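# Move the paper-laden cart through a door into the yellow bay

## Task

Get the utility cart from this room through the self-closing door and leave it standing in the yellow bay of the next room, with each of its four wheels fully inside the taped outline and none touching the tape. The case of copy paper must rest in the cart's top tray without overhanging any edge. The door must be closed when finished. One robot or both may do the work, and any robot that topples or is left leaning makes the task a failure.

## Robot and tools

Robots: two identical Hello Robot Stretch 4 units, r1 and r2. Each has an omni-wheel base, a mast carrying a lift, and one arm that telescopes forward and ends in a wrist (yaw, pitch, roll) and a two-finger gripper. Each is about 1.6 m tall, and its base rim lies within 0.23 m of the base origin. A robot may also lightly nudge loose objects now and then.

Frames: the base frame sits on the floor under the base centre, with x forward, y left and z up, in metres. hand_pose is reported in it as a point between the open fingertips, and the printed value can be slightly wrong. The odometry frame is the base frame as it was at scene start. base_odometry counts wheel turns only, so any slip shows up as travel. Its heading is in rad, left positive, from -3.142 to 3.142. Each robot reports only in its own frames, so use camera images, lidar_m and wrist_depth_mm to judge where the robots are relative to each other.

move: one action for both robots, with the keys r1 and r2 (each optional), plus cameras and blocking. blocking must always be false; the call returns within about 0.5 s and the motion carries on. Under a robot's key you may give the following.
- base: a relative offset from where the base last reported itself, never a pose. translate_m is metres forward (+) or back (-), from -2 to 2. strafe_m is metres left (+) or right (-), from -2 to 2. rotate_rad is a turn on the spot, counter-clockwise (+), from -3.2 to 3.2. translate_m and strafe_m may be combined into one straight diagonal drive; rotate_rad cannot be combined with them.
- joints: absolute targets by name. lift_m 0 to 1.2 m. arm_m 0 to 0.55 m. wrist_yaw_rad -1.134 to 4.276 (0 points forward, + turns left, 3.14 is folded back). wrist_pitch_rad -1.117 to 4.259 (0 is level, 1.57 points down). wrist_roll_rad -1.117 to 4.259 (+ is clockwise seen from behind). gripper_m -0.038 to 0.141 m of fingertip gap; the reading can be off by up to 0.015, and -0.02 or lower makes the fingers press together. A target outside a joint's range is clipped, and the result says so.
- pace: "slow", "default", "fast" or "max". Base top speeds are 0.1/0.3/0.4/0.6 m/s and 1/2/3/4 rad/s. A raised lift lowers the base speed cap.
- speeds: per-joint top speed (lift, arm, wrist joints, not gripper), used in place of pace.
- contact_limits: from 0 (lightest) to 1, for arm_m, lift_m, translate_m, strafe_m and rotate_rad only. Put each one next to its own command. Unset means 0.5. A base limit stays in force until the next action that names base.
- end_of_arm: "enable_torque", sent alone, re-powers wrist or gripper motors that have cut out.
A new move replaces only the targets it names; other running motions continue. A robot left out is not commanded, and joints no longer named may still push toward old targets. An unknown key makes the call invalid. Other out-of-range values are refused, and after a refusal or an unplanned stop the rest of the reply's move, wait and finished_scene calls are skipped.

wait(seconds 0 to 10, cameras): returns the state and images, and ends early once a commanded robot comes to rest. stop(cameras): brakes all motions and returns when everything is still; braked joints hold and may keep pressing. zoom_image(camera, region [x0,y0,x1,y1] in pixels, top-left origin, at most 504x504): a closer look at that camera's latest image. finished_scene(scene): ends the current scene. Cameras: r1/r2_head_camera, _head_left_camera, _head_right_camera, _wrist_camera, or "all".

Results: "move: r1 done; r2 time_out" gives each robot's worst status. base_status and joint_status can read moving, done, off_target (resting away from the target), contact_stop (held back, then slack), time_out (after 14 s, target dropped), limit_stop_at_own_body, limit_stop_at_tilt (lean over 6 degrees, so arm, lift and wheels go slack), or torque_fault (a wrist or gripper motor is limp; send enable_torque). on_its_own lists things that happened without a command, such as slack joints, a drifting base or a tilt change. "as last shown" marks a robot that was not named. lidar_m gives 12 distances in metres, one per 30-degree sector, counter-clockwise from straight ahead (4th left, 7th behind, 10th right); "-" means nothing seen, or closer than 0.25 m. wrist_depth_mm is a 7x7 depth grid in mm (100 to 2000). turned_by_wheels and turned_by_imu differing by more than about 0.1 rad means the base slipped or hit something. base_tilt is in degrees. motor_effort is in % (with the peak in brackets), and servo_current is in mA.

Gripping: close to more than 0.015 below the object's width, or about 0.06 below it to resist a pull. Close to -0.02 to hook behind a handle. Neither the reading nor "done" proves a grasp; a rise in the gripper's servo_current does. Self-collision risk: a low lift with the gripper over the base, tilting up combined with roll, or yaw plus pitch below about -1.1.

Avoid: any firm contact or press between the robots, including closing one gripper on the other robot's fingers. Two robots sharing a load can drift apart by up to 3 cm per metre and tip over. Turning, driving or stopping with more than 1 kg held and the arm out past 0.2 can tip a robot, and so can strong pulls with a high gripper. Also avoid drops, slams, hard hits, and releasing things that are still moving. The simulation keeps running between calls.

Each tool is called as name(argument=value, ...), one argument or row to a line, values as JSON.

## Session

move(
  blocking=false,
)

Scene clock: 0.00 s.
r1.base_odometry: x=+0.000 y=+0.000 heading=+0.000
r1.turned_by_wheels: +0.000
r1.turned_by_imu: +0.000
r1.base_tilt: forward=-1.6 right=+1.3
r1.lidar_m: 1.92 2.25 3.81 1.93 0.97 0.84 0.83 0.93 0.77 0.76 0.93 1.59
r1.base_status: not commanded
r1.joint_positions: lift_m=+0.127 arm_m=+0.000 wrist_yaw_rad=+3.089 wrist_pitch_rad=+0.002 wrist_roll_rad=+0.000 gripper_m=+0.056
r1.joint_status: not commanded
r1.measured_speeds: all 0
r1.motor_effort: lift_m=+20 arm_m=-4 wheel_0=+0 wheel_1=+1 wheel_2=+1
r1.servo_current: wrist_yaw_rad=39 wrist_pitch_rad=46 wrist_roll_rad=65 gripper_m=39
r1.hand_pose: x=-0.1125 y=+0.1024 z=+0.3046 quat_wxyz=(+0.026, -0.001, +0.000, +1.000) (m; r1's base frame)
r1.wrist_depth_mm: 137 138 - - - - - / 113 139 - - - - - / 117 140 224 - - - - / 137 161 - - - - - / - - - - - - - / - - 191 - 187 - - / 842 759 750 788 788 732 768
r2.base_odometry: x=+0.000 y=+0.000 heading=+0.000
r2.turned_by_wheels: +0.000
r2.turned_by_imu: +0.000
r2.base_tilt: forward=-0.6 right=+0.1
r2.lidar_m: 2.02 1.45 1.40 1.49 2.01 2.22 2.34 3.17 1.60 3.62 2.59 2.46
r2.base_status: not commanded
r2.joint_positions: lift_m=+0.295 arm_m=+0.000 wrist_yaw_rad=+3.133 wrist_pitch_rad=+0.002 wrist_roll_rad=+0.000 gripper_m=+0.056
r2.joint_status: not commanded
r2.measured_speeds: all 0
r2.motor_effort: lift_m=+18 arm_m=-4 wheel_0=+0 wheel_1=-1 wheel_2=+0
r2.servo_current: wrist_yaw_rad=46 wrist_pitch_rad=39 wrist_roll_rad=46 gripper_m=59
r2.hand_pose: x=-0.1167 y=+0.0898 z=+0.4727 quat_wxyz=(+0.004, -0.001, +0.000, +1.000) (m; r2's base frame)
r2.wrist_depth_mm: - 140 - - - - - / - 126 150 - - - - / - 130 185 - - - - / 144 143 272 - - - - / 229 - - - - - - / 226 1576 196 1576 190 1618 1464 / 226 1060 1138 - - 1025 1060
pictures: r1_head_camera, r1_head_left_camera, r1_head_right_camera, r1_wrist_camera, r2_head_camera, r2_head_left_camera, r2_head_right_camera, r2_wrist_camera
Images, in order (width x height): r1_head_camera 420x560, r1_head_left_camera 420x672, r1_head_right_camera 420x672, r1_wrist_camera 616x392, r2_head_camera 420x560, r2_head_left_camera 420x672, r2_head_right_camera 420x672, r2_wrist_camera 616x392.

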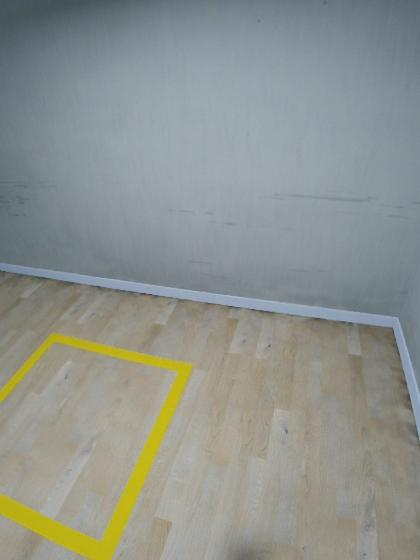

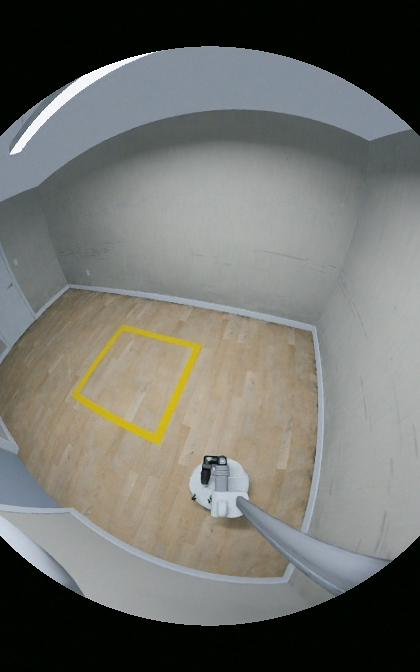

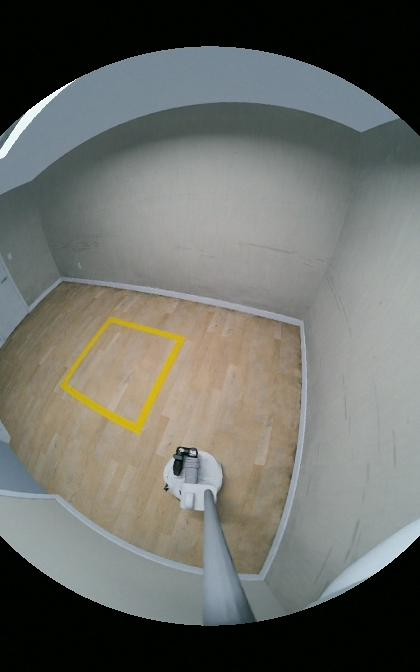

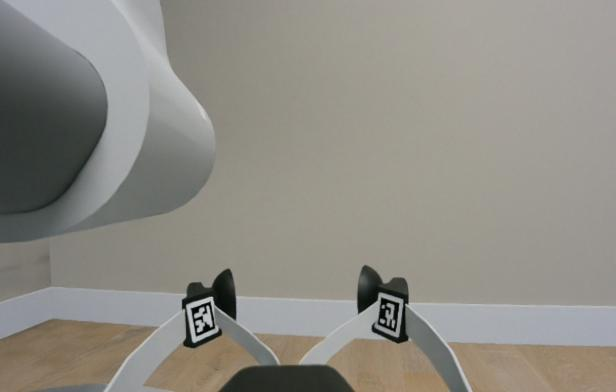

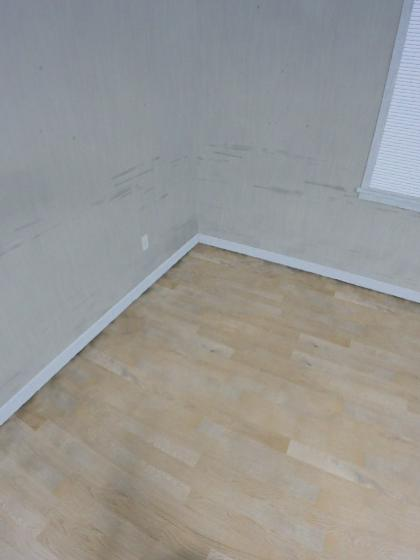

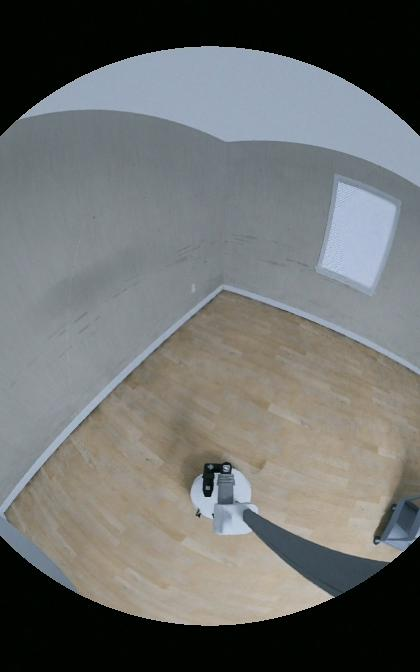

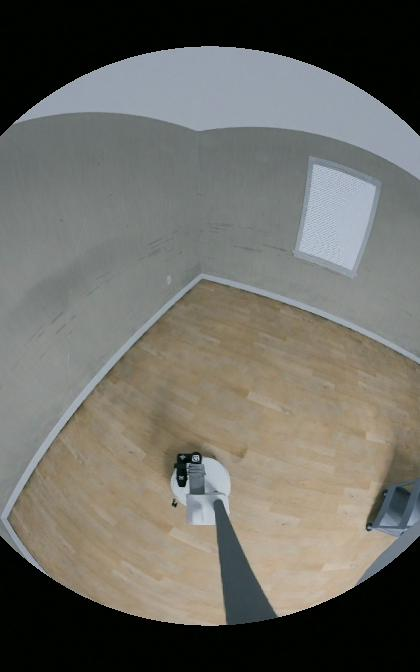

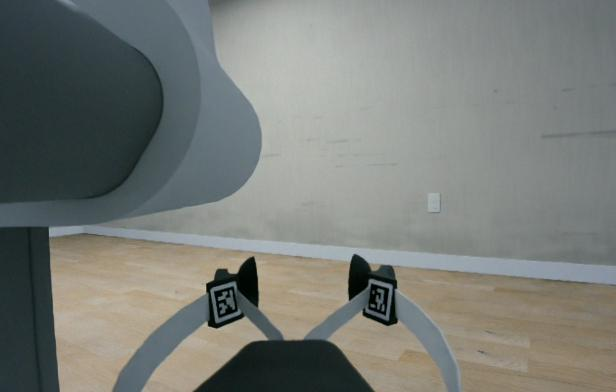

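move(
  blocking=false,
  r1={"base":{"rotate_rad":1.0}},
  r2={"base":{"rotate_rad":-1.57}},
  cameras=[],
)

wait(
  seconds=3,
  cameras=[],
)

wait(
  seconds=0.5,
)

Scene clock: 4.03 s.
move: r1 moving; r2 moving
r1.base_odometry: x=+0.000 y=+0.000 heading=+0.252
r1.turned_by_wheels: +0.252
r1.turned_by_imu: +0.252
r1.base_tilt: forward=-1.6 right=+1.2
r1.lidar_m: 1.98 2.71 3.66 1.25 0.89 0.80 0.87 0.80 0.77 0.82 1.11 1.92
r1.base_status: rotate_rad moving
r1.joint_positions: lift_m=+0.127 arm_m=+0.000 wrist_yaw_rad=+3.089 wrist_pitch_rad=+0.002 wrist_roll_rad=+0.000 gripper_m=+0.056
r1.joint_status: not commanded
r1.measured_speeds: translate_m=-0.001 strafe_m=-0.001 rotate_rad=+0.980 lift_m=+0.000 arm_m=+0.000 wrist_yaw_rad=+0.000 wrist_pitch_rad=+0.000 wrist_roll_rad=+0.000
r1.motor_effort: lift_m=+20(20) arm_m=-4(4) wheel_0=-8(9) wheel_1=-6(9) wheel_2=-7(7)
r1.servo_current: wrist_yaw_rad=59(59) wrist_pitch_rad=39(46) wrist_roll_rad=46(59) gripper_m=39(39)
r1.hand_pose: x=-0.1125 y=+0.1024 z=+0.3046 quat_wxyz=(+0.026, -0.001, +0.000, +1.000) (m; r1's base frame)
r1.wrist_depth_mm: 136 138 - - - - - / 113 139 - - - - - / 114 140 226 - - - - / 137 160 - - - - - / - - - - - - - / - 1060 190 - 187 - - / 778 750 750 798 750 699 732
r2.base_odometry: x=+0.000 y=+0.000 heading=-0.252
r2.turned_by_wheels: -0.252
r2.turned_by_imu: -0.244
r2.base_tilt: forward=-0.7 right=+0.1
r2.lidar_m: 2.52 1.62 1.40 1.40 1.67 2.23 2.24 2.64 1.59 1.63 2.93 2.49
r2.base_status: rotate_rad moving
r2.joint_positions: lift_m=+0.295 arm_m=+0.000 wrist_yaw_rad=+3.133 wrist_pitch_rad=+0.002 wrist_roll_rad=+0.000 gripper_m=+0.056
r2.joint_status: not commanded
r2.measured_speeds: translate_m=+0.000 strafe_m=+0.000 rotate_rad=-0.974 lift_m=+0.000 arm_m=+0.000 wrist_yaw_rad=+0.000 wrist_pitch_rad=+0.000 wrist_roll_rad=+0.000
r2.motor_effort: lift_m=+18(18) arm_m=-4(4) wheel_0=+8(9) wheel_1=+8(10) wheel_2=+9(11)
r2.servo_current: wrist_yaw_rad=33(52) wrist_pitch_rad=39(46) wrist_roll_rad=52(52) gripper_m=39(59)
r2.hand_pose: x=-0.1167 y=+0.0898 z=+0.4727 quat_wxyz=(+0.004, -0.001, +0.000, +1.000) (m; r2's base frame)
r2.wrist_depth_mm: - 141 - - - - - / - 127 150 - - - - / - 130 184 - - - - / 144 143 272 - - - - / 229 - - - - - - / 227 1576 196 1576 190 1661 1464 / 226 1060 1138 - - 1060 1060
pictures: none
No camera images: "cameras" was empty.

Scene clock: 5.23 s.
earlier move: r1 done; r2 moving
r1.base_odometry: x=+0.000 y=+0.000 heading=+1.000
r1.turned_by_wheels: +0.748
r1.turned_by_imu: +0.752
r1.base_tilt: forward=-1.6 right=+1.3
r1.lidar_m: 3.49 2.14 1.03 0.85 0.84 0.96 0.78 0.77 0.89 1.49 1.92 2.16
r1.base_status: done
r1.joint_positions: lift_m=+0.127 arm_m=+0.000 wrist_yaw_rad=+3.089 wrist_pitch_rad=+0.002 wrist_roll_rad=+0.000 gripper_m=+0.056
r1.joint_status: not commanded
r1.measured_speeds: all 0
r1.motor_effort: lift_m=+20(20) arm_m=-4(4) wheel_0=-3(10) wheel_1=-1(9) wheel_2=-1(8)
r1.servo_current: wrist_yaw_rad=59(59) wrist_pitch_rad=46(52) wrist_roll_rad=65(65) gripper_m=39(46)
r1.hand_pose: x=-0.1125 y=+0.1024 z=+0.3046 quat_wxyz=(+0.026, -0.001, +0.000, +1.000) (m; r1's base frame)
r1.wrist_depth_mm: 136 138 - - - - - / 113 139 - - - - - / 117 140 229 - - - - / 137 162 - - - - - / - - - - - - - / - - 191 - 187 - - / 741 163 750 798 798 778 759
r2.base_odometry: x=+0.000 y=+0.000 heading=-1.565
r2.turned_by_wheels: -1.313
r2.turned_by_imu: -1.278
r2.base_tilt: forward=-0.7 right=+0.1
r2.lidar_m: 3.54 2.59 2.45 2.03 1.46 1.39 1.50 2.07 2.23 2.33 3.24 1.62
r2.base_status: rotate_rad moving
r2.joint_positions: lift_m=+0.295 arm_m=+0.000 wrist_yaw_rad=+3.133 wrist_pitch_rad=+0.002 wrist_roll_rad=+0.000 gripper_m=+0.056
r2.joint_status: not commanded
r2.measured_speeds: translate_m=+0.000 strafe_m=+0.001 rotate_rad=-0.174 lift_m=+0.000 arm_m=+0.000 wrist_yaw_rad=+0.000 wrist_pitch_rad=+0.000 wrist_roll_rad=+0.000
r2.motor_effort: lift_m=+18(18) arm_m=-4(4) wheel_0=+4(11) wheel_1=+4(11) wheel_2=+4(11)
r2.servo_current: wrist_yaw_rad=39(59) wrist_pitch_rad=33(46) wrist_roll_rad=46(52) gripper_m=46(59)
r2.hand_pose: x=-0.1167 y=+0.0898 z=+0.4727 quat_wxyz=(+0.004, -0.001, +0.000, +1.000) (m; r2's base frame)
r2.wrist_depth_mm: - 140 - - - - - / - 127 142 - - - - / - 129 185 - - - - / 144 143 228 - - - - / 229 - - - - - - / 228 1576 196 1308 190 - - / 227 1060 1160 - - 1025 1060
wait: 1.20 of 3 s (r1 has come to rest)
pictures: none
No camera images: "cameras" was empty.

Scene clock: 5.60 s.
earlier move: r2 done
r1.base_odometry: x=+0.000 y=+0.000 heading=+1.000
r1.turned_by_wheels: +0.000
r1.turned_by_imu: +0.000
r1.base_tilt: forward=-1.6 right=+1.2
r1.lidar_m: 3.53 2.14 1.03 0.84 0.81 0.95 0.78 0.75 0.89 1.46 1.92 2.17
r1.base_status: done
r1.joint_positions: lift_m=+0.127 arm_m=+0.000 wrist_yaw_rad=+3.089 wrist_pitch_rad=+0.002 wrist_roll_rad=+0.000 gripper_m=+0.056
r1.joint_status: not commanded
r1.measured_speeds: all 0
r1.motor_effort: lift_m=+20(20) arm_m=-4(4) wheel_0=-4(10) wheel_1=-1(9) wheel_2=-1(8)
r1.servo_current: wrist_yaw_rad=33(65) wrist_pitch_rad=33(52) wrist_roll_rad=52(65) gripper_m=39(46)
r1.hand_pose: x=-0.1125 y=+0.1024 z=+0.3046 quat_wxyz=(+0.026, -0.001, +0.000, +1.000) (m; r1's base frame)
r1.wrist_depth_mm: 137 139 - - - - - / 113 139 - - - - - / 117 140 229 - - - - / 137 162 - - - - - / - - - - - - - / - - 190 - 187 - - / 750 163 759 798 788 788 759
r2.base_odometry: x=+0.000 y=+0.000 heading=-1.569
r2.turned_by_wheels: -0.005
r2.turned_by_imu: -0.005
r2.base_tilt: forward=-0.6 right=+0.1
r2.lidar_m: 3.58 2.60 2.46 1.99 1.43 1.40 1.49 2.04 2.22 2.32 3.21 1.63
r2.base_status: done
r2.joint_positions: lift_m=+0.295 arm_m=+0.000 wrist_yaw_rad=+3.133 wrist_pitch_rad=+0.002 wrist_roll_rad=+0.000 gripper_m=+0.056
r2.joint_status: not commanded
r2.measured_speeds: all 0
r2.motor_effort: lift_m=+18(18) arm_m=-4(4) wheel_0=+3(11) wheel_1=+2(11) wheel_2=+3(11)
r2.servo_current: wrist_yaw_rad=39(59) wrist_pitch_rad=39(46) wrist_roll_rad=52(52) gripper_m=39(59)
r2.hand_pose: x=-0.1167 y=+0.0898 z=+0.4727 quat_wxyz=(+0.004, -0.001, +0.000, +1.000) (m; r2's base frame)
r2.wrist_depth_mm: - 140 - - - - - / - 126 142 - - - - / - 130 186 - - - - / 144 144 228 - - - - / 229 - - - - - - / 228 1576 196 1336 190 - - / 226 1060 1138 - - 1025 1060
wait: 0.37 of 0.5 s (r2 has come to rest)
pictures: r1_head_camera, r1_head_left_camera, r1_head_right_camera, r1_wrist_camera, r2_head_camera, r2_head_left_camera, r2_head_right_camera, r2_wrist_camera
Images, in order (width x height): r1_head_camera 420x560, r1_head_left_camera 420x672, r1_head_right_camera 420x672, r1_wrist_camera 616x392, r2_head_camera 420x560, r2_head_left_camera 420x672, r2_head_right_camera 420x672, r2_wrist_camera 616x392.

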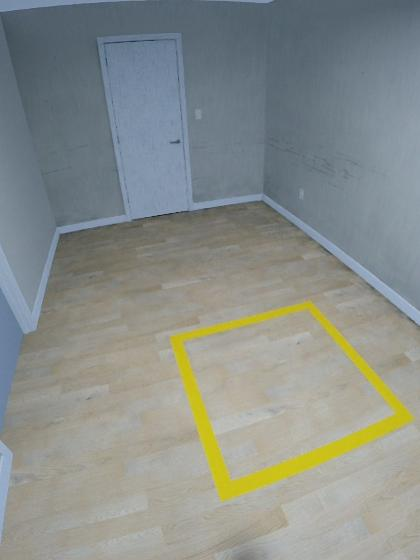

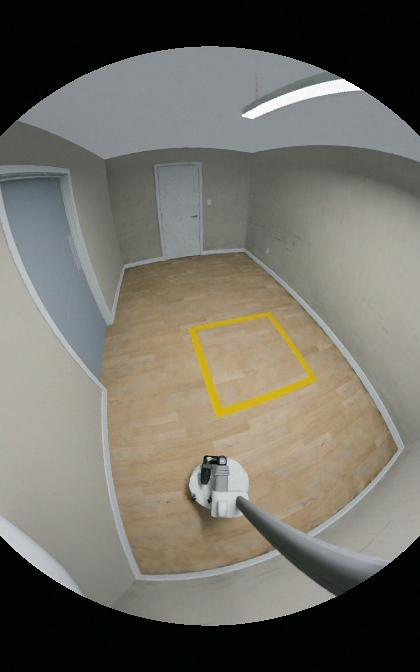

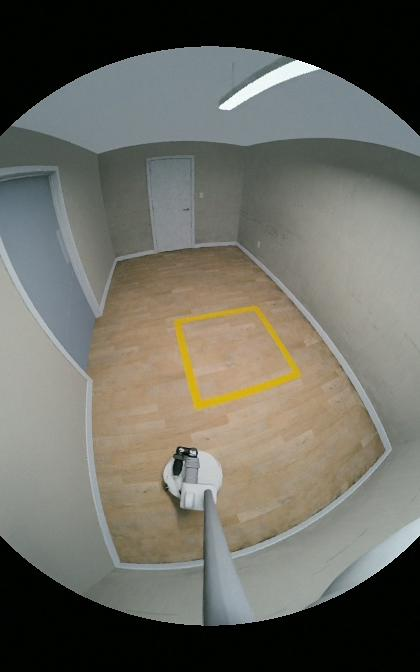

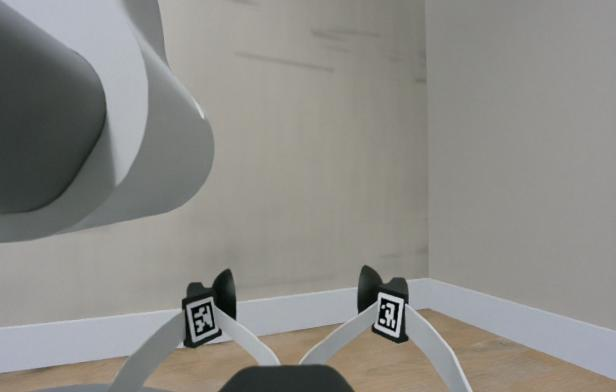

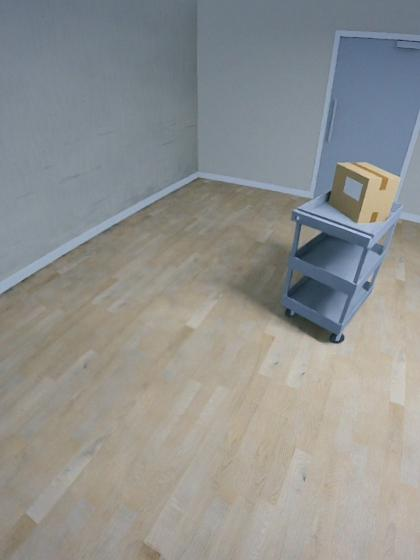

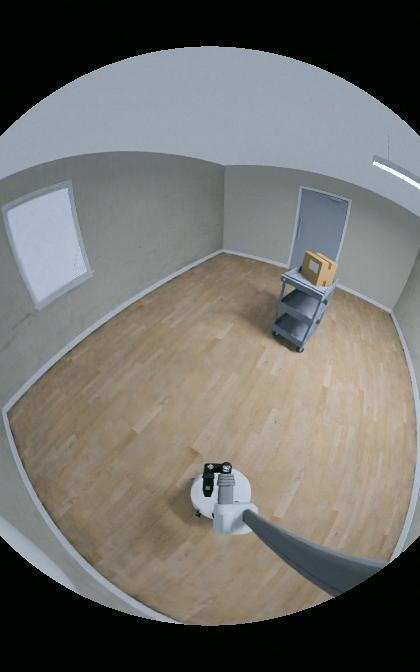

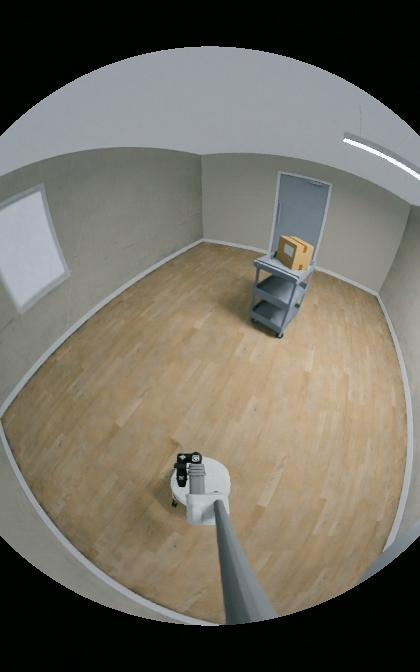

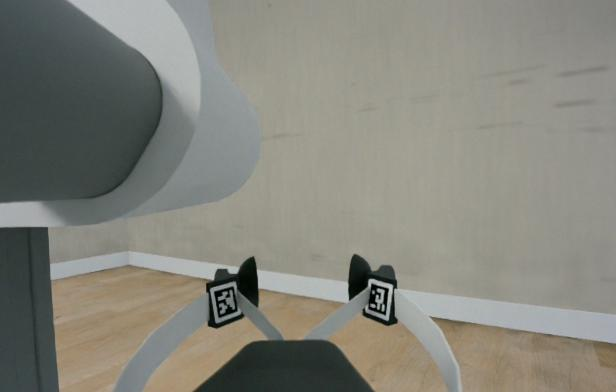

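zoom_image(
  camera="r2_head_camera",
  region=[240, 20, 420, 360],
)

zoom_image(
  camera="r1_head_left_camera",
  region=[0, 140, 220, 600],
)

move(
  blocking=false,
  r1={"base":{"rotate_rad":0.6}},
  r2={"base":{"rotate_rad":-0.3}},
  cameras=[],
)

wait(
  seconds=2,
  cameras=[],
)

wait(
  seconds=1,
  cameras=["r1_head_camera","r2_head_camera","r2_head_left_camera"],
)

Scaled by 1.482 from the camera's 420x560 image, which has a finer 1200x1600 frame.

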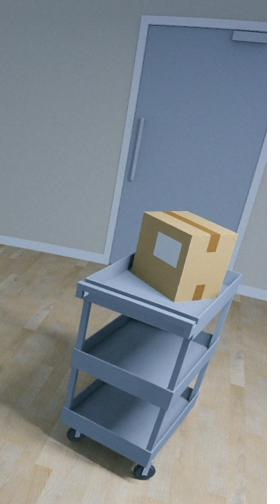

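Scaled by 1.096 from the camera's 420x672 image, which has a finer 600x960 frame.

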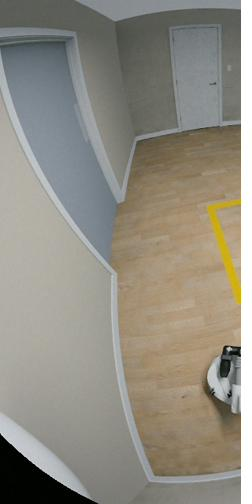

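Scene clock: 12.37 s.
move: r1 moving; r2 moving
r1.base_odometry: x=+0.000 y=+0.000 heading=+1.252
r1.turned_by_wheels: +0.252
r1.turned_by_imu: +0.253
r1.base_tilt: forward=-1.6 right=+1.3
r1.lidar_m: 3.91 1.31 0.90 0.84 0.88 0.85 0.77 0.79 1.06 1.92 1.98 2.57
r1.base_status: rotate_rad moving
r1.joint_positions: lift_m=+0.127 arm_m=+0.000 wrist_yaw_rad=+3.089 wrist_pitch_rad=+0.002 wrist_roll_rad=+0.000 gripper_m=+0.056
r1.joint_status: not commanded
r1.measured_speeds: translate_m=+0.000 strafe_m=+0.000 rotate_rad=+0.970 lift_m=+0.000 arm_m=+0.000 wrist_yaw_rad=+0.000 wrist_pitch_rad=+0.000 wrist_roll_rad=+0.000
r1.motor_effort: lift_m=+20(20) arm_m=-4(4) wheel_0=-7(8) wheel_1=-7(9) wheel_2=-7(7)
r1.servo_current: wrist_yaw_rad=52(52) wrist_pitch_rad=46(46) wrist_roll_rad=46(65) gripper_m=46(46)
r1.hand_pose: x=-0.1125 y=+0.1024 z=+0.3046 quat_wxyz=(+0.026, -0.001, +0.000, +1.000) (m; r1's base frame)
r1.wrist_depth_mm: 136 139 - - - - - / 113 139 - - - - - / 118 140 229 - - - - / 137 162 - - - - - / - - - - - - - / - - 190 - 187 - - / 788 163 750 153 798 768 768
r2.base_odometry: x=+0.000 y=+0.000 heading=-1.795
r2.turned_by_wheels: -0.226
r2.turned_by_imu: -0.219
r2.base_tilt: forward=-0.7 right=+0.1
r2.lidar_m: 1.66 2.86 2.49 2.52 1.60 1.40 1.41 1.70 2.22 2.24 2.69 1.61
r2.base_status: rotate_rad moving
r2.joint_positions: lift_m=+0.295 arm_m=+0.000 wrist_yaw_rad=+3.133 wrist_pitch_rad=+0.002 wrist_roll_rad=+0.000 gripper_m=+0.056
r2.joint_status: not commanded
r2.measured_speeds: translate_m=-0.002 strafe_m=-0.001 rotate_rad=-0.579 lift_m=+0.000 arm_m=+0.000 wrist_yaw_rad=+0.000 wrist_pitch_rad=+0.000 wrist_roll_rad=+0.000
r2.motor_effort: lift_m=+18(18) arm_m=-4(4) wheel_0=+3(10) wheel_1=+4(8) wheel_2=+6(11)
r2.servo_current: wrist_yaw_rad=46(59) wrist_pitch_rad=46(46) wrist_roll_rad=46(59) gripper_m=52(52)
r2.hand_pose: x=-0.1167 y=+0.0898 z=+0.4727 quat_wxyz=(+0.004, -0.001, +0.000, +1.000) (m; r2's base frame)
r2.wrist_depth_mm: - 140 - - - - - / - 126 142 - - - - / - 129 185 - - - - / 144 143 207 - - - - / 230 - - - - - - / 228 1537 195 1308 190 - - / 227 1060 1138 - - 1042 1060
pictures: none
No camera images: "cameras" was empty.

Scene clock: 12.93 s.
earlier move: r1 moving; r2 done
r1.base_odometry: x=+0.000 y=+0.000 heading=+1.599
r1.turned_by_wheels: +0.347
r1.turned_by_imu: +0.349
r1.base_tilt: forward=-1.6 right=+1.3
r1.lidar_m: 1.89 0.98 0.85 0.83 0.91 0.79 0.76 0.90 1.67 1.94 2.25 3.91
r1.base_status: rotate_rad moving
r1.joint_positions: lift_m=+0.127 arm_m=+0.000 wrist_yaw_rad=+3.089 wrist_pitch_rad=+0.002 wrist_roll_rad=+0.000 gripper_m=+0.056
r1.joint_status: not commanded
r1.measured_speeds: translate_m=+0.000 strafe_m=+0.000 rotate_rad=+0.082 lift_m=+0.000 arm_m=+0.000 wrist_yaw_rad=+0.000 wrist_pitch_rad=+0.000 wrist_roll_rad=+0.000
r1.motor_effort: lift_m=+20(20) arm_m=-4(4) wheel_0=-1(10) wheel_1=+0(9) wheel_2=+1(7)
r1.servo_current: wrist_yaw_rad=59(65) wrist_pitch_rad=46(52) wrist_roll_rad=46(65) gripper_m=39(46)
r1.hand_pose: x=-0.1125 y=+0.1024 z=+0.3046 quat_wxyz=(+0.026, -0.001, +0.000, +1.000) (m; r1's base frame)
r1.wrist_depth_mm: 136 139 - - - - - / 113 139 - - - - - / 118 140 229 - - - - / 137 161 - - - - - / - - - - - - - / - - 190 - 187 - - / 842 750 759 143 759 699 768
r2.base_odometry: x=+0.000 y=+0.000 heading=-1.869
r2.turned_by_wheels: -0.073
r2.turned_by_imu: -0.071
r2.base_tilt: forward=-0.7 right=+0.1
r2.lidar_m: 1.61 2.99 2.51 2.47 1.69 1.40 1.41 1.62 2.23 2.25 2.56 1.62
r2.base_status: done
r2.joint_positions: lift_m=+0.295 arm_m=+0.000 wrist_yaw_rad=+3.133 wrist_pitch_rad=+0.002 wrist_roll_rad=+0.000 gripper_m=+0.056
r2.joint_status: not commanded
r2.measured_speeds: all 0
r2.motor_effort: lift_m=+18(18) arm_m=-4(4) wheel_0=+2(10) wheel_1=+3(8) wheel_2=+3(11)
r2.servo_current: wrist_yaw_rad=46(59) wrist_pitch_rad=39(46) wrist_roll_rad=52(59) gripper_m=46(52)
r2.hand_pose: x=-0.1167 y=+0.0898 z=+0.4727 quat_wxyz=(+0.004, -0.001, +0.000, +1.000) (m; r2's base frame)
r2.wrist_depth_mm: - 140 - - - - - / - 126 141 - - - - / - 130 184 - - - - / 144 144 206 - - - - / 220 - - - - - - / 227 1537 193 171 190 - - / 226 1060 1160 - - 1025 1078
wait: 0.57 of 2 s (r2 has come to rest)
pictures: none
No camera images: "cameras" was empty.

Scene clock: 13.27 s.
earlier move: r1 done
r1.base_odometry: x=+0.000 y=+0.000 heading=+1.599
r1.turned_by_wheels: +0.001
r1.turned_by_imu: +0.001
r1.base_tilt: forward=-1.6 right=+1.3
r1.lidar_m: 1.87 0.99 0.85 0.81 0.91 0.76 0.79 0.92 1.65 1.96 2.29 3.92
r1.base_status: done
r1.joint_positions: lift_m=+0.127 arm_m=+0.000 wrist_yaw_rad=+3.089 wrist_pitch_rad=+0.002 wrist_roll_rad=+0.000 gripper_m=+0.056
r1.joint_status: not commanded
r1.measured_speeds: all 0
r1.motor_effort: lift_m=+20(20) arm_m=-4(4) wheel_0=-2(10) wheel_1=+0(9) wheel_2=+0(7)
r1.servo_current: wrist_yaw_rad=39(65) wrist_pitch_rad=46(52) wrist_roll_rad=52(65) gripper_m=39(52)
r1.hand_pose: x=-0.1125 y=+0.1024 z=+0.3046 quat_wxyz=(+0.026, -0.001, +0.000, +1.000) (m; r1's base frame)
r1.wrist_depth_mm: 136 138 - - - - - / 113 139 - - - - - / 118 140 229 - - - - / 137 161 - - - - - / - - - - - - - / - - 190 - 187 - - / 854 759 759 143 741 699 759
r2.base_odometry: x=+0.000 y=+0.000 heading=-1.869
r2.turned_by_wheels: +0.000
r2.turned_by_imu: +0.000
r2.base_tilt: forward=-0.7 right=+0.1
r2.lidar_m: 1.62 2.97 2.48 2.52 1.64 1.41 1.41 1.61 2.23 2.22 2.54 1.66
r2.base_status: done
r2.joint_positions: lift_m=+0.295 arm_m=+0.000 wrist_yaw_rad=+3.133 wrist_pitch_rad=+0.002 wrist_roll_rad=+0.000 gripper_m=+0.056
r2.joint_status: not commanded
r2.measured_speeds: all 0
r2.motor_effort: lift_m=+18(18) arm_m=-4(4) wheel_0=+3(10) wheel_1=+3(8) wheel_2=+4(11)
r2.servo_current: wrist_yaw_rad=33(65) wrist_pitch_rad=39(46) wrist_roll_rad=52(59) gripper_m=52(52)
r2.hand_pose: x=-0.1167 y=+0.0898 z=+0.4727 quat_wxyz=(+0.004, -0.001, +0.000, +1.000) (m; r2's base frame)
r2.wrist_depth_mm: - 140 - - - - - / - 127 142 - - - - / - 129 185 - - - - / 144 144 207 - - - - / 220 - - - - - - / 228 1537 193 171 190 - - / 226 1078 1160 - - 1042 1078
wait: 0.33 of 1 s (r1 has come to rest)
pictures: r1_head_camera, r2_head_camera, r2_head_left_camera
Images, in order (width x height): r1_head_camera 420x560, r2_head_camera 420x560, r2_head_left_camera 420x672.

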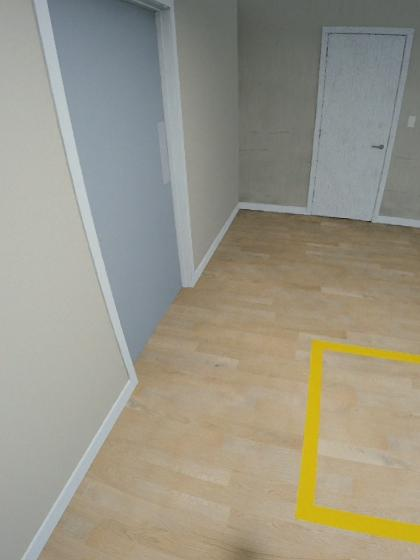

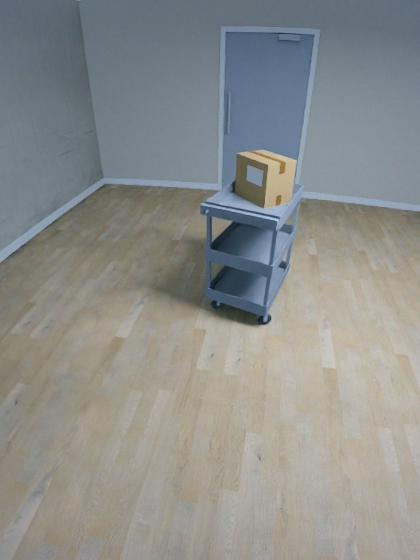

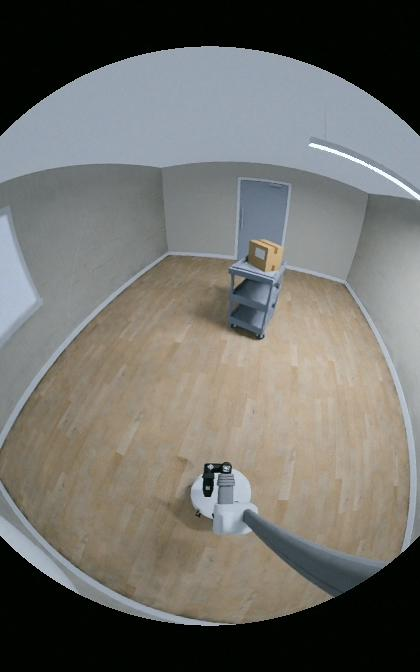

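move(
  blocking=false,
  r2={"base":{"rotate_rad":-0.252}},
  cameras=[],
)

wait(
  seconds=2,
  cameras=["r2_head_camera","r2_head_left_camera","r2_head_right_camera"],
)

zoom_image(
  camera="r2_head_camera",
  region=[60, 0, 300, 400],
)

Scene clock: 61.30 s.
move: r2 moving
r1: as last shown
r1.turned_by_wheels: +0.000
r1.turned_by_imu: +0.000
r1.lidar_m: 1.88 0.94 0.84 0.84 0.91 0.76 0.75 0.93 1.66 1.96 2.27 3.92
r1.motor_effort: lift_m=+20(20) arm_m=-4(4) wheel_0=-2(3) wheel_1=+0(1) wheel_2=+0(0)
r1.servo_current: wrist_yaw_rad=52(65) wrist_pitch_rad=46(52) wrist_roll_rad=52(59) gripper_m=39(52)
r1.wrist_depth_mm: 137 138 - - - - - / 113 139 - - - - - / 118 140 229 - - - - / 137 162 - - - - - / - - - - - - - / - - 190 - 188 - - / 831 759 759 143 750 699 768
r2.base_odometry: x=+0.000 y=+0.000 heading=-2.077
r2.turned_by_wheels: -0.209
r2.turned_by_imu: -0.202
r2.base_tilt: forward=-0.7 right=+0.0
r2.lidar_m: 1.63 3.45 2.59 2.50 1.99 1.46 1.42 1.51 2.09 2.23 2.33 3.30
r2.base_status: rotate_rad moving
r2.joint_positions: lift_m=+0.295 arm_m=+0.000 wrist_yaw_rad=+3.133 wrist_pitch_rad=+0.002 wrist_roll_rad=+0.000 gripper_m=+0.056
r2.joint_status: not commanded
r2.measured_speeds: translate_m=+0.000 strafe_m=-0.001 rotate_rad=-0.445 lift_m=+0.000 arm_m=+0.000 wrist_yaw_rad=+0.000 wrist_pitch_rad=+0.000 wrist_roll_rad=+0.000
r2.motor_effort: lift_m=+18(18) arm_m=-4(4) wheel_0=+6(10) wheel_1=+3(9) wheel_2=+5(10)
r2.servo_current: wrist_yaw_rad=46(52) wrist_pitch_rad=39(46) wrist_roll_rad=52(52) gripper_m=52(52)
r2.hand_pose: x=-0.1167 y=+0.0898 z=+0.4727 quat_wxyz=(+0.004, -0.001, +0.000, +1.000) (m; r2's base frame)
r2.wrist_depth_mm: - 140 - - - - - / - 126 142 - - - - / - 130 185 - - - - / 144 143 207 - - - - / 220 - - - - - - / 220 1397 191 171 190 - 1336 / 226 1060 1138 - - 1025 1060
pictures: none
No camera images: "cameras" was empty.

Scene clock: 61.80 s.
earlier move: r2 done
r1.base_odometry: x=+0.000 y=+0.000 heading=+1.599
r1.turned_by_wheels: +0.000
r1.turned_by_imu: +0.000
r1.base_tilt: forward=-1.6 right=+1.3
r1.lidar_m: 1.86 0.99 0.83 0.85 0.91 0.76 0.76 0.91 1.65 1.96 2.27 3.88
r1.base_status: not commanded
r1.joint_positions: lift_m=+0.127 arm_m=+0.000 wrist_yaw_rad=+3.089 wrist_pitch_rad=+0.002 wrist_roll_rad=+0.000 gripper_m=+0.056
r1.joint_status: not commanded
r1.measured_speeds: all 0
r1.motor_effort: lift_m=+20(20) arm_m=-4(4) wheel_0=-3(3) wheel_1=+0(1) wheel_2=+0(0)
r1.servo_current: wrist_yaw_rad=59(65) wrist_pitch_rad=39(52) wrist_roll_rad=46(65) gripper_m=39(52)
r1.hand_pose: x=-0.1125 y=+0.1024 z=+0.3046 quat_wxyz=(+0.026, -0.001, +0.000, +1.000) (m; r1's base frame)
r1.wrist_depth_mm: 136 139 - - - - - / 113 139 - - - - - / 118 140 229 - - - - / 137 162 - - - - - / - - - - - - - / - - 190 - 187 - - / 842 750 750 143 741 699 768
r2.base_odometry: x=+0.000 y=+0.000 heading=-2.120
r2.turned_by_wheels: -0.042
r2.turned_by_imu: -0.041
r2.base_tilt: forward=-0.7 right=+0.1
r2.lidar_m: 1.62 3.66 2.61 2.49 2.06 1.48 1.40 1.47 2.01 2.23 2.28 3.15
r2.base_status: done
r2.joint_positions: lift_m=+0.295 arm_m=+0.000 wrist_yaw_rad=+3.133 wrist_pitch_rad=+0.002 wrist_roll_rad=+0.000 gripper_m=+0.056
r2.joint_status: not commanded
r2.measured_speeds: all 0
r2.motor_effort: lift_m=+18(18) arm_m=-4(4) wheel_0=+5(10) wheel_1=+3(9) wheel_2=+4(10)
r2.servo_current: wrist_yaw_rad=52(52) wrist_pitch_rad=39(46) wrist_roll_rad=46(59) gripper_m=52(52)
r2.hand_pose: x=-0.1167 y=+0.0898 z=+0.4727 quat_wxyz=(+0.004, -0.001, +0.000, +1.000) (m; r2's base frame)
r2.wrist_depth_mm: - 141 - - - - - / - 126 142 - - - - / - 130 185 - - - - / 144 143 207 - - - - / 220 - - - - - - / 219 1464 191 171 190 1366 1366 / 227 1078 1138 - - 1042 1060
wait: 0.50 of 2 s (r2 has come to rest)
pictures: r2_head_camera, r2_head_left_camera, r2_head_right_camera
Images, in order (width x height): r2_head_camera 420x560, r2_head_left_camera 420x672, r2_head_right_camera 420x672.

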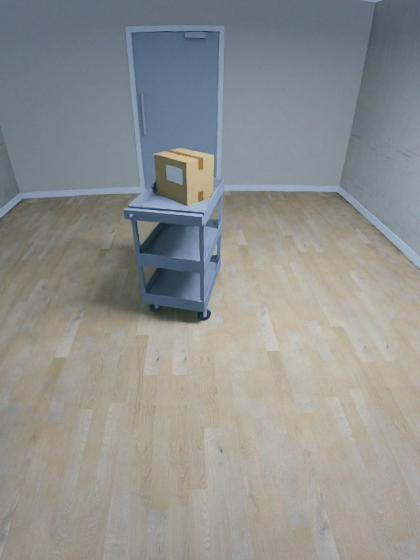

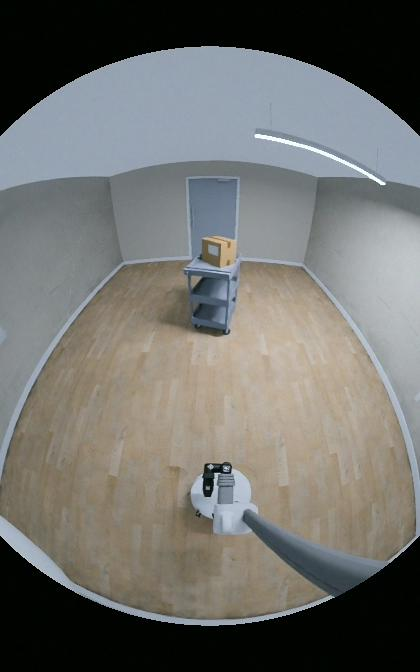

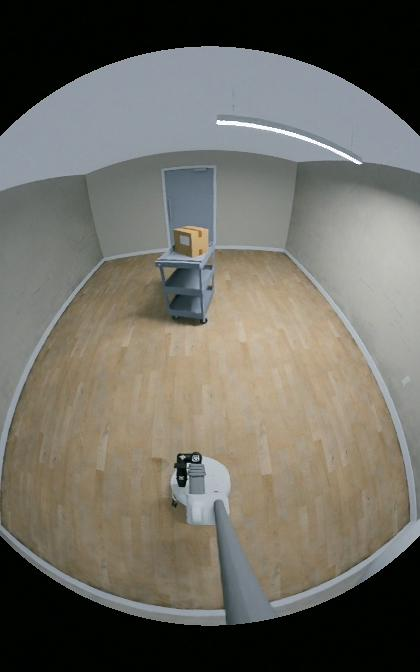

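Scaled by 1.260 from the camera's 420x560 image, which has a finer 1200x1600 frame.

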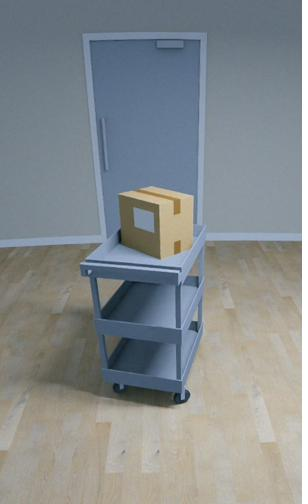

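move(
  blocking=false,
  r1={"base":{"rotate_rad":1.31}},
  r2={"joints":{"lift_m":0.7}},
  cameras=[],
)

wait(
  seconds=3,
  cameras=[],
)

wait(
  seconds=1,
  cameras=["r1_head_camera","r1_head_left_camera","r1_head_right_camera"],
)

Scene clock: 80.37 s.
move: r1 moving; r2 moving
r1.base_odometry: x=+0.000 y=+0.000 heading=+1.851
r1.turned_by_wheels: +0.252
r1.turned_by_imu: +0.253
r1.base_tilt: forward=-1.6 right=+1.3
r1.lidar_m: 1.21 0.87 0.83 0.87 0.82 0.77 0.81 1.13 1.94 2.03 2.79 3.43
r1.base_status: rotate_rad moving
r1.joint_positions: lift_m=+0.127 arm_m=+0.000 wrist_yaw_rad=+3.089 wrist_pitch_rad=+0.002 wrist_roll_rad=+0.000 gripper_m=+0.056
r1.joint_status: not commanded
r1.measured_speeds: translate_m=+0.000 strafe_m=+0.000 rotate_rad=+0.970 lift_m=+0.000 arm_m=+0.000 wrist_yaw_rad=+0.000 wrist_pitch_rad=+0.000 wrist_roll_rad=+0.000
r1.motor_effort: lift_m=+20(20) arm_m=-4(4) wheel_0=-7(9) wheel_1=-9(9) wheel_2=-7(8)
r1.servo_current: wrist_yaw_rad=59(72) wrist_pitch_rad=46(46) wrist_roll_rad=52(59) gripper_m=52(52)
r1.hand_pose: x=-0.1125 y=+0.1024 z=+0.3046 quat_wxyz=(+0.026, -0.001, +0.000, +1.000) (m; r1's base frame)
r1.wrist_depth_mm: 137 139 - - - - - / 113 139 - - - - - / 118 140 229 - - - - / 137 162 - - - - - / - - - - - - - / 1078 1098 190 - 187 - - / 842 750 759 798 741 - -
r2.base_odometry: x=+0.000 y=+0.000 heading=-2.120
r2.turned_by_wheels: +0.000
r2.turned_by_imu: +0.000
r2.base_tilt: forward=-0.7 right=+0.1
r2.lidar_m: 1.64 3.61 2.61 2.50 2.03 1.49 1.41 1.44 2.01 2.23 2.34 3.14
r2.base_status: not commanded
r2.joint_positions: lift_m=+0.333 arm_m=+0.000 wrist_yaw_rad=+3.133 wrist_pitch_rad=+0.002 wrist_roll_rad=+0.000 gripper_m=+0.056
r2.joint_status: lift_m moving
r2.measured_speeds: translate_m=+0.000 strafe_m=+0.000 rotate_rad=+0.000 lift_m=+0.146 arm_m=+0.000 wrist_yaw_rad=+0.000 wrist_pitch_rad=+0.000 wrist_roll_rad=+0.000
r2.motor_effort: lift_m=+21(24) arm_m=-4(4) wheel_0=+5(5) wheel_1=+3(4) wheel_2=+5(5)
r2.servo_current: wrist_yaw_rad=46(52) wrist_pitch_rad=39(46) wrist_roll_rad=46(59) gripper_m=52(52)
r2.hand_pose: x=-0.1167 y=+0.0898 z=+0.5104 quat_wxyz=(+0.004, -0.001, +0.000, +1.000) (m; r2's base frame)
r2.wrist_depth_mm: - 140 - - - - - / - 127 141 - - - - / - 129 184 - - - - / 144 143 207 - - - - / 220 - - - - - - / 220 - 191 1397 190 - 1397 / 226 1118 1229 - - 1118 1160
pictures: none
No camera images: "cameras" was empty.

Scene clock: 81.77 s.
earlier move: r1 done; r2 moving
r1.base_odometry: x=+0.000 y=+0.000 heading=+2.909
r1.turned_by_wheels: +1.057
r1.turned_by_imu: +1.063
r1.base_tilt: forward=-1.6 right=+1.2
r1.lidar_m: 0.83 0.88 0.82 0.77 0.83 1.12 1.91 2.04 2.80 3.38 1.25 0.88
r1.base_status: done
r1.joint_positions: lift_m=+0.127 arm_m=+0.000 wrist_yaw_rad=+3.089 wrist_pitch_rad=+0.002 wrist_roll_rad=+0.000 gripper_m=+0.056
r1.joint_status: not commanded
r1.measured_speeds: all 0
r1.motor_effort: lift_m=+20(20) arm_m=-4(4) wheel_0=-4(9) wheel_1=-2(10) wheel_2=-2(8)
r1.servo_current: wrist_yaw_rad=20(72) wrist_pitch_rad=39(52) wrist_roll_rad=46(59) gripper_m=46(52)
r1.hand_pose: x=-0.1125 y=+0.1024 z=+0.3046 quat_wxyz=(+0.026, -0.001, +0.000, +1.000) (m; r1's base frame)
r1.wrist_depth_mm: 136 139 - - - - - / 113 139 - - - - - / 118 140 272 - - - - / 137 162 - - - - - / 1708 1863 - - - - - / 1205 1205 193 1182 187 1138 - / 842 750 759 798 788 778 820
r2.base_odometry: x=+0.000 y=+0.000 heading=-2.120
r2.turned_by_wheels: +0.000
r2.turned_by_imu: +0.000
r2.base_tilt: forward=-0.8 right=+0.1
r2.lidar_m: 1.62 3.63 2.59 2.50 2.05 1.46 1.39 1.47 2.02 2.22 2.31 3.11
r2.base_status: not commanded
r2.joint_positions: lift_m=+0.670 arm_m=+0.000 wrist_yaw_rad=+3.133 wrist_pitch_rad=+0.002 wrist_roll_rad=+0.000 gripper_m=+0.056
r2.joint_status: lift_m moving
r2.measured_speeds: translate_m=+0.000 strafe_m=+0.000 rotate_rad=+0.000 lift_m=+0.139 arm_m=+0.000 wrist_yaw_rad=+0.000 wrist_pitch_rad=+0.000 wrist_roll_rad=+0.000
r2.motor_effort: lift_m=+22(25) arm_m=-4(4) wheel_0=+5(5) wheel_1=+3(4) wheel_2=+5(5)
r2.servo_current: wrist_yaw_rad=39(59) wrist_pitch_rad=39(46) wrist_roll_rad=39(59) gripper_m=46(59)
r2.hand_pose: x=-0.1167 y=+0.0898 z=+0.8475 quat_wxyz=(+0.004, -0.001, +0.000, +1.000) (m; r2's base frame)
r2.wrist_depth_mm: - 140 - - - - - / - 126 141 - - - - / - 129 185 - - - - / 144 143 217 - - - - / 219 - - - - - - / 220 - 190 - 188 - - / 225 - - - - - -
wait: 1.40 of 3 s (r1 has come to rest)
pictures: none
No camera images: "cameras" was empty.

Scene clock: 82.50 s.
earlier move: r2 done
r1.base_odometry: x=+0.000 y=+0.000 heading=+2.909
r1.turned_by_wheels: +0.000
r1.turned_by_imu: +0.000
r1.base_tilt: forward=-1.6 right=+1.3
r1.lidar_m: 0.84 0.89 0.81 0.77 0.81 1.14 1.91 2.03 2.77 3.39 1.24 0.88
r1.base_status: done
r1.joint_positions: lift_m=+0.127 arm_m=+0.000 wrist_yaw_rad=+3.089 wrist_pitch_rad=+0.002 wrist_roll_rad=+0.000 gripper_m=+0.056
r1.joint_status: not commanded
r1.measured_speeds: all 0
r1.motor_effort: lift_m=+20(20) arm_m=-4(4) wheel_0=-3(9) wheel_1=-3(10) wheel_2=-2(8)
r1.servo_current: wrist_yaw_rad=52(72) wrist_pitch_rad=39(52) wrist_roll_rad=59(65) gripper_m=46(52)
r1.hand_pose: x=-0.1125 y=+0.1024 z=+0.3046 quat_wxyz=(+0.026, -0.001, +0.000, +1.000) (m; r1's base frame)
r1.wrist_depth_mm: 136 139 - - - - - / 113 139 - - - - - / 118 140 272 - - - - / 138 162 - - - - - / 1661 1921 - - - - - / 1182 1182 193 1182 187 1160 - / 854 750 759 798 798 788 809
r2.base_odometry: x=+0.000 y=+0.000 heading=-2.120
r2.turned_by_wheels: +0.000
r2.turned_by_imu: +0.000
r2.base_tilt: forward=-0.7 right=+0.1
r2.lidar_m: 1.63 3.64 2.59 2.49 2.03 1.47 1.41 1.44 1.99 2.21 2.29 3.16
r2.base_status: not commanded
r2.joint_positions: lift_m=+0.700 arm_m=+0.000 wrist_yaw_rad=+3.133 wrist_pitch_rad=+0.002 wrist_roll_rad=+0.000 gripper_m=+0.056
r2.joint_status: all done
r2.measured_speeds: all 0
r2.motor_effort: lift_m=+21(25) arm_m=-4(4) wheel_0=+5(5) wheel_1=+3(4) wheel_2=+4(5)
r2.servo_current: wrist_yaw_rad=59(59) wrist_pitch_rad=46(46) wrist_roll_rad=52(59) gripper_m=52(59)
r2.hand_pose: x=-0.1167 y=+0.0898 z=+0.8775 quat_wxyz=(+0.004, -0.001, +0.000, +1.000) (m; r2's base frame)
r2.wrist_depth_mm: - 141 - - - - - / - 126 141 - - - - / - 129 184 - - - - / 144 143 217 - - - - / 219 - - - - - - / 220 - 190 - 188 - - / 224 - - - - - -
wait: 0.73 of 1 s (r2 has come to rest)
pictures: r1_head_camera, r1_head_left_camera, r1_head_right_camera
Images, in order (width x height): r1_head_camera 420x560, r1_head_left_camera 420x672, r1_head_right_camera 420x672.

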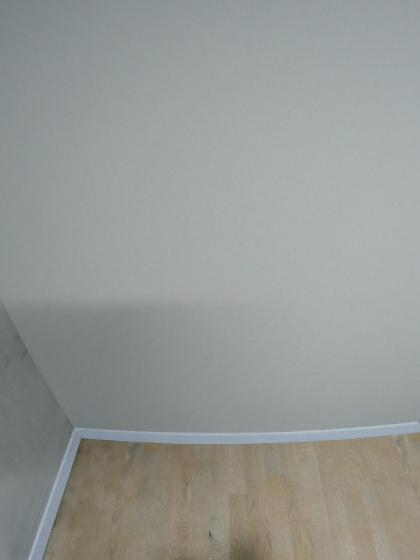

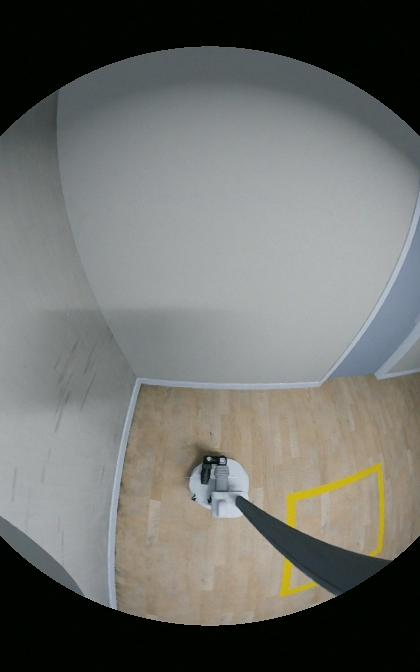

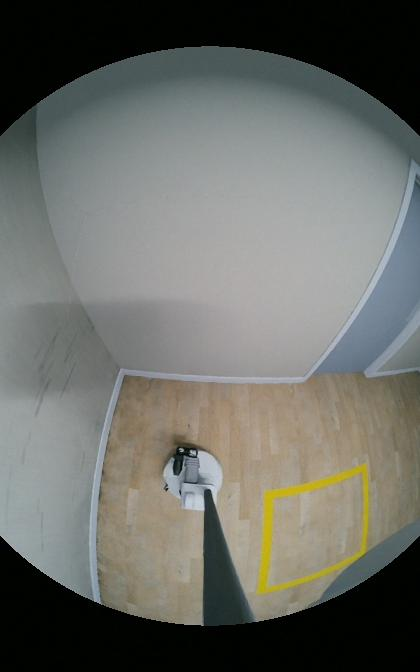

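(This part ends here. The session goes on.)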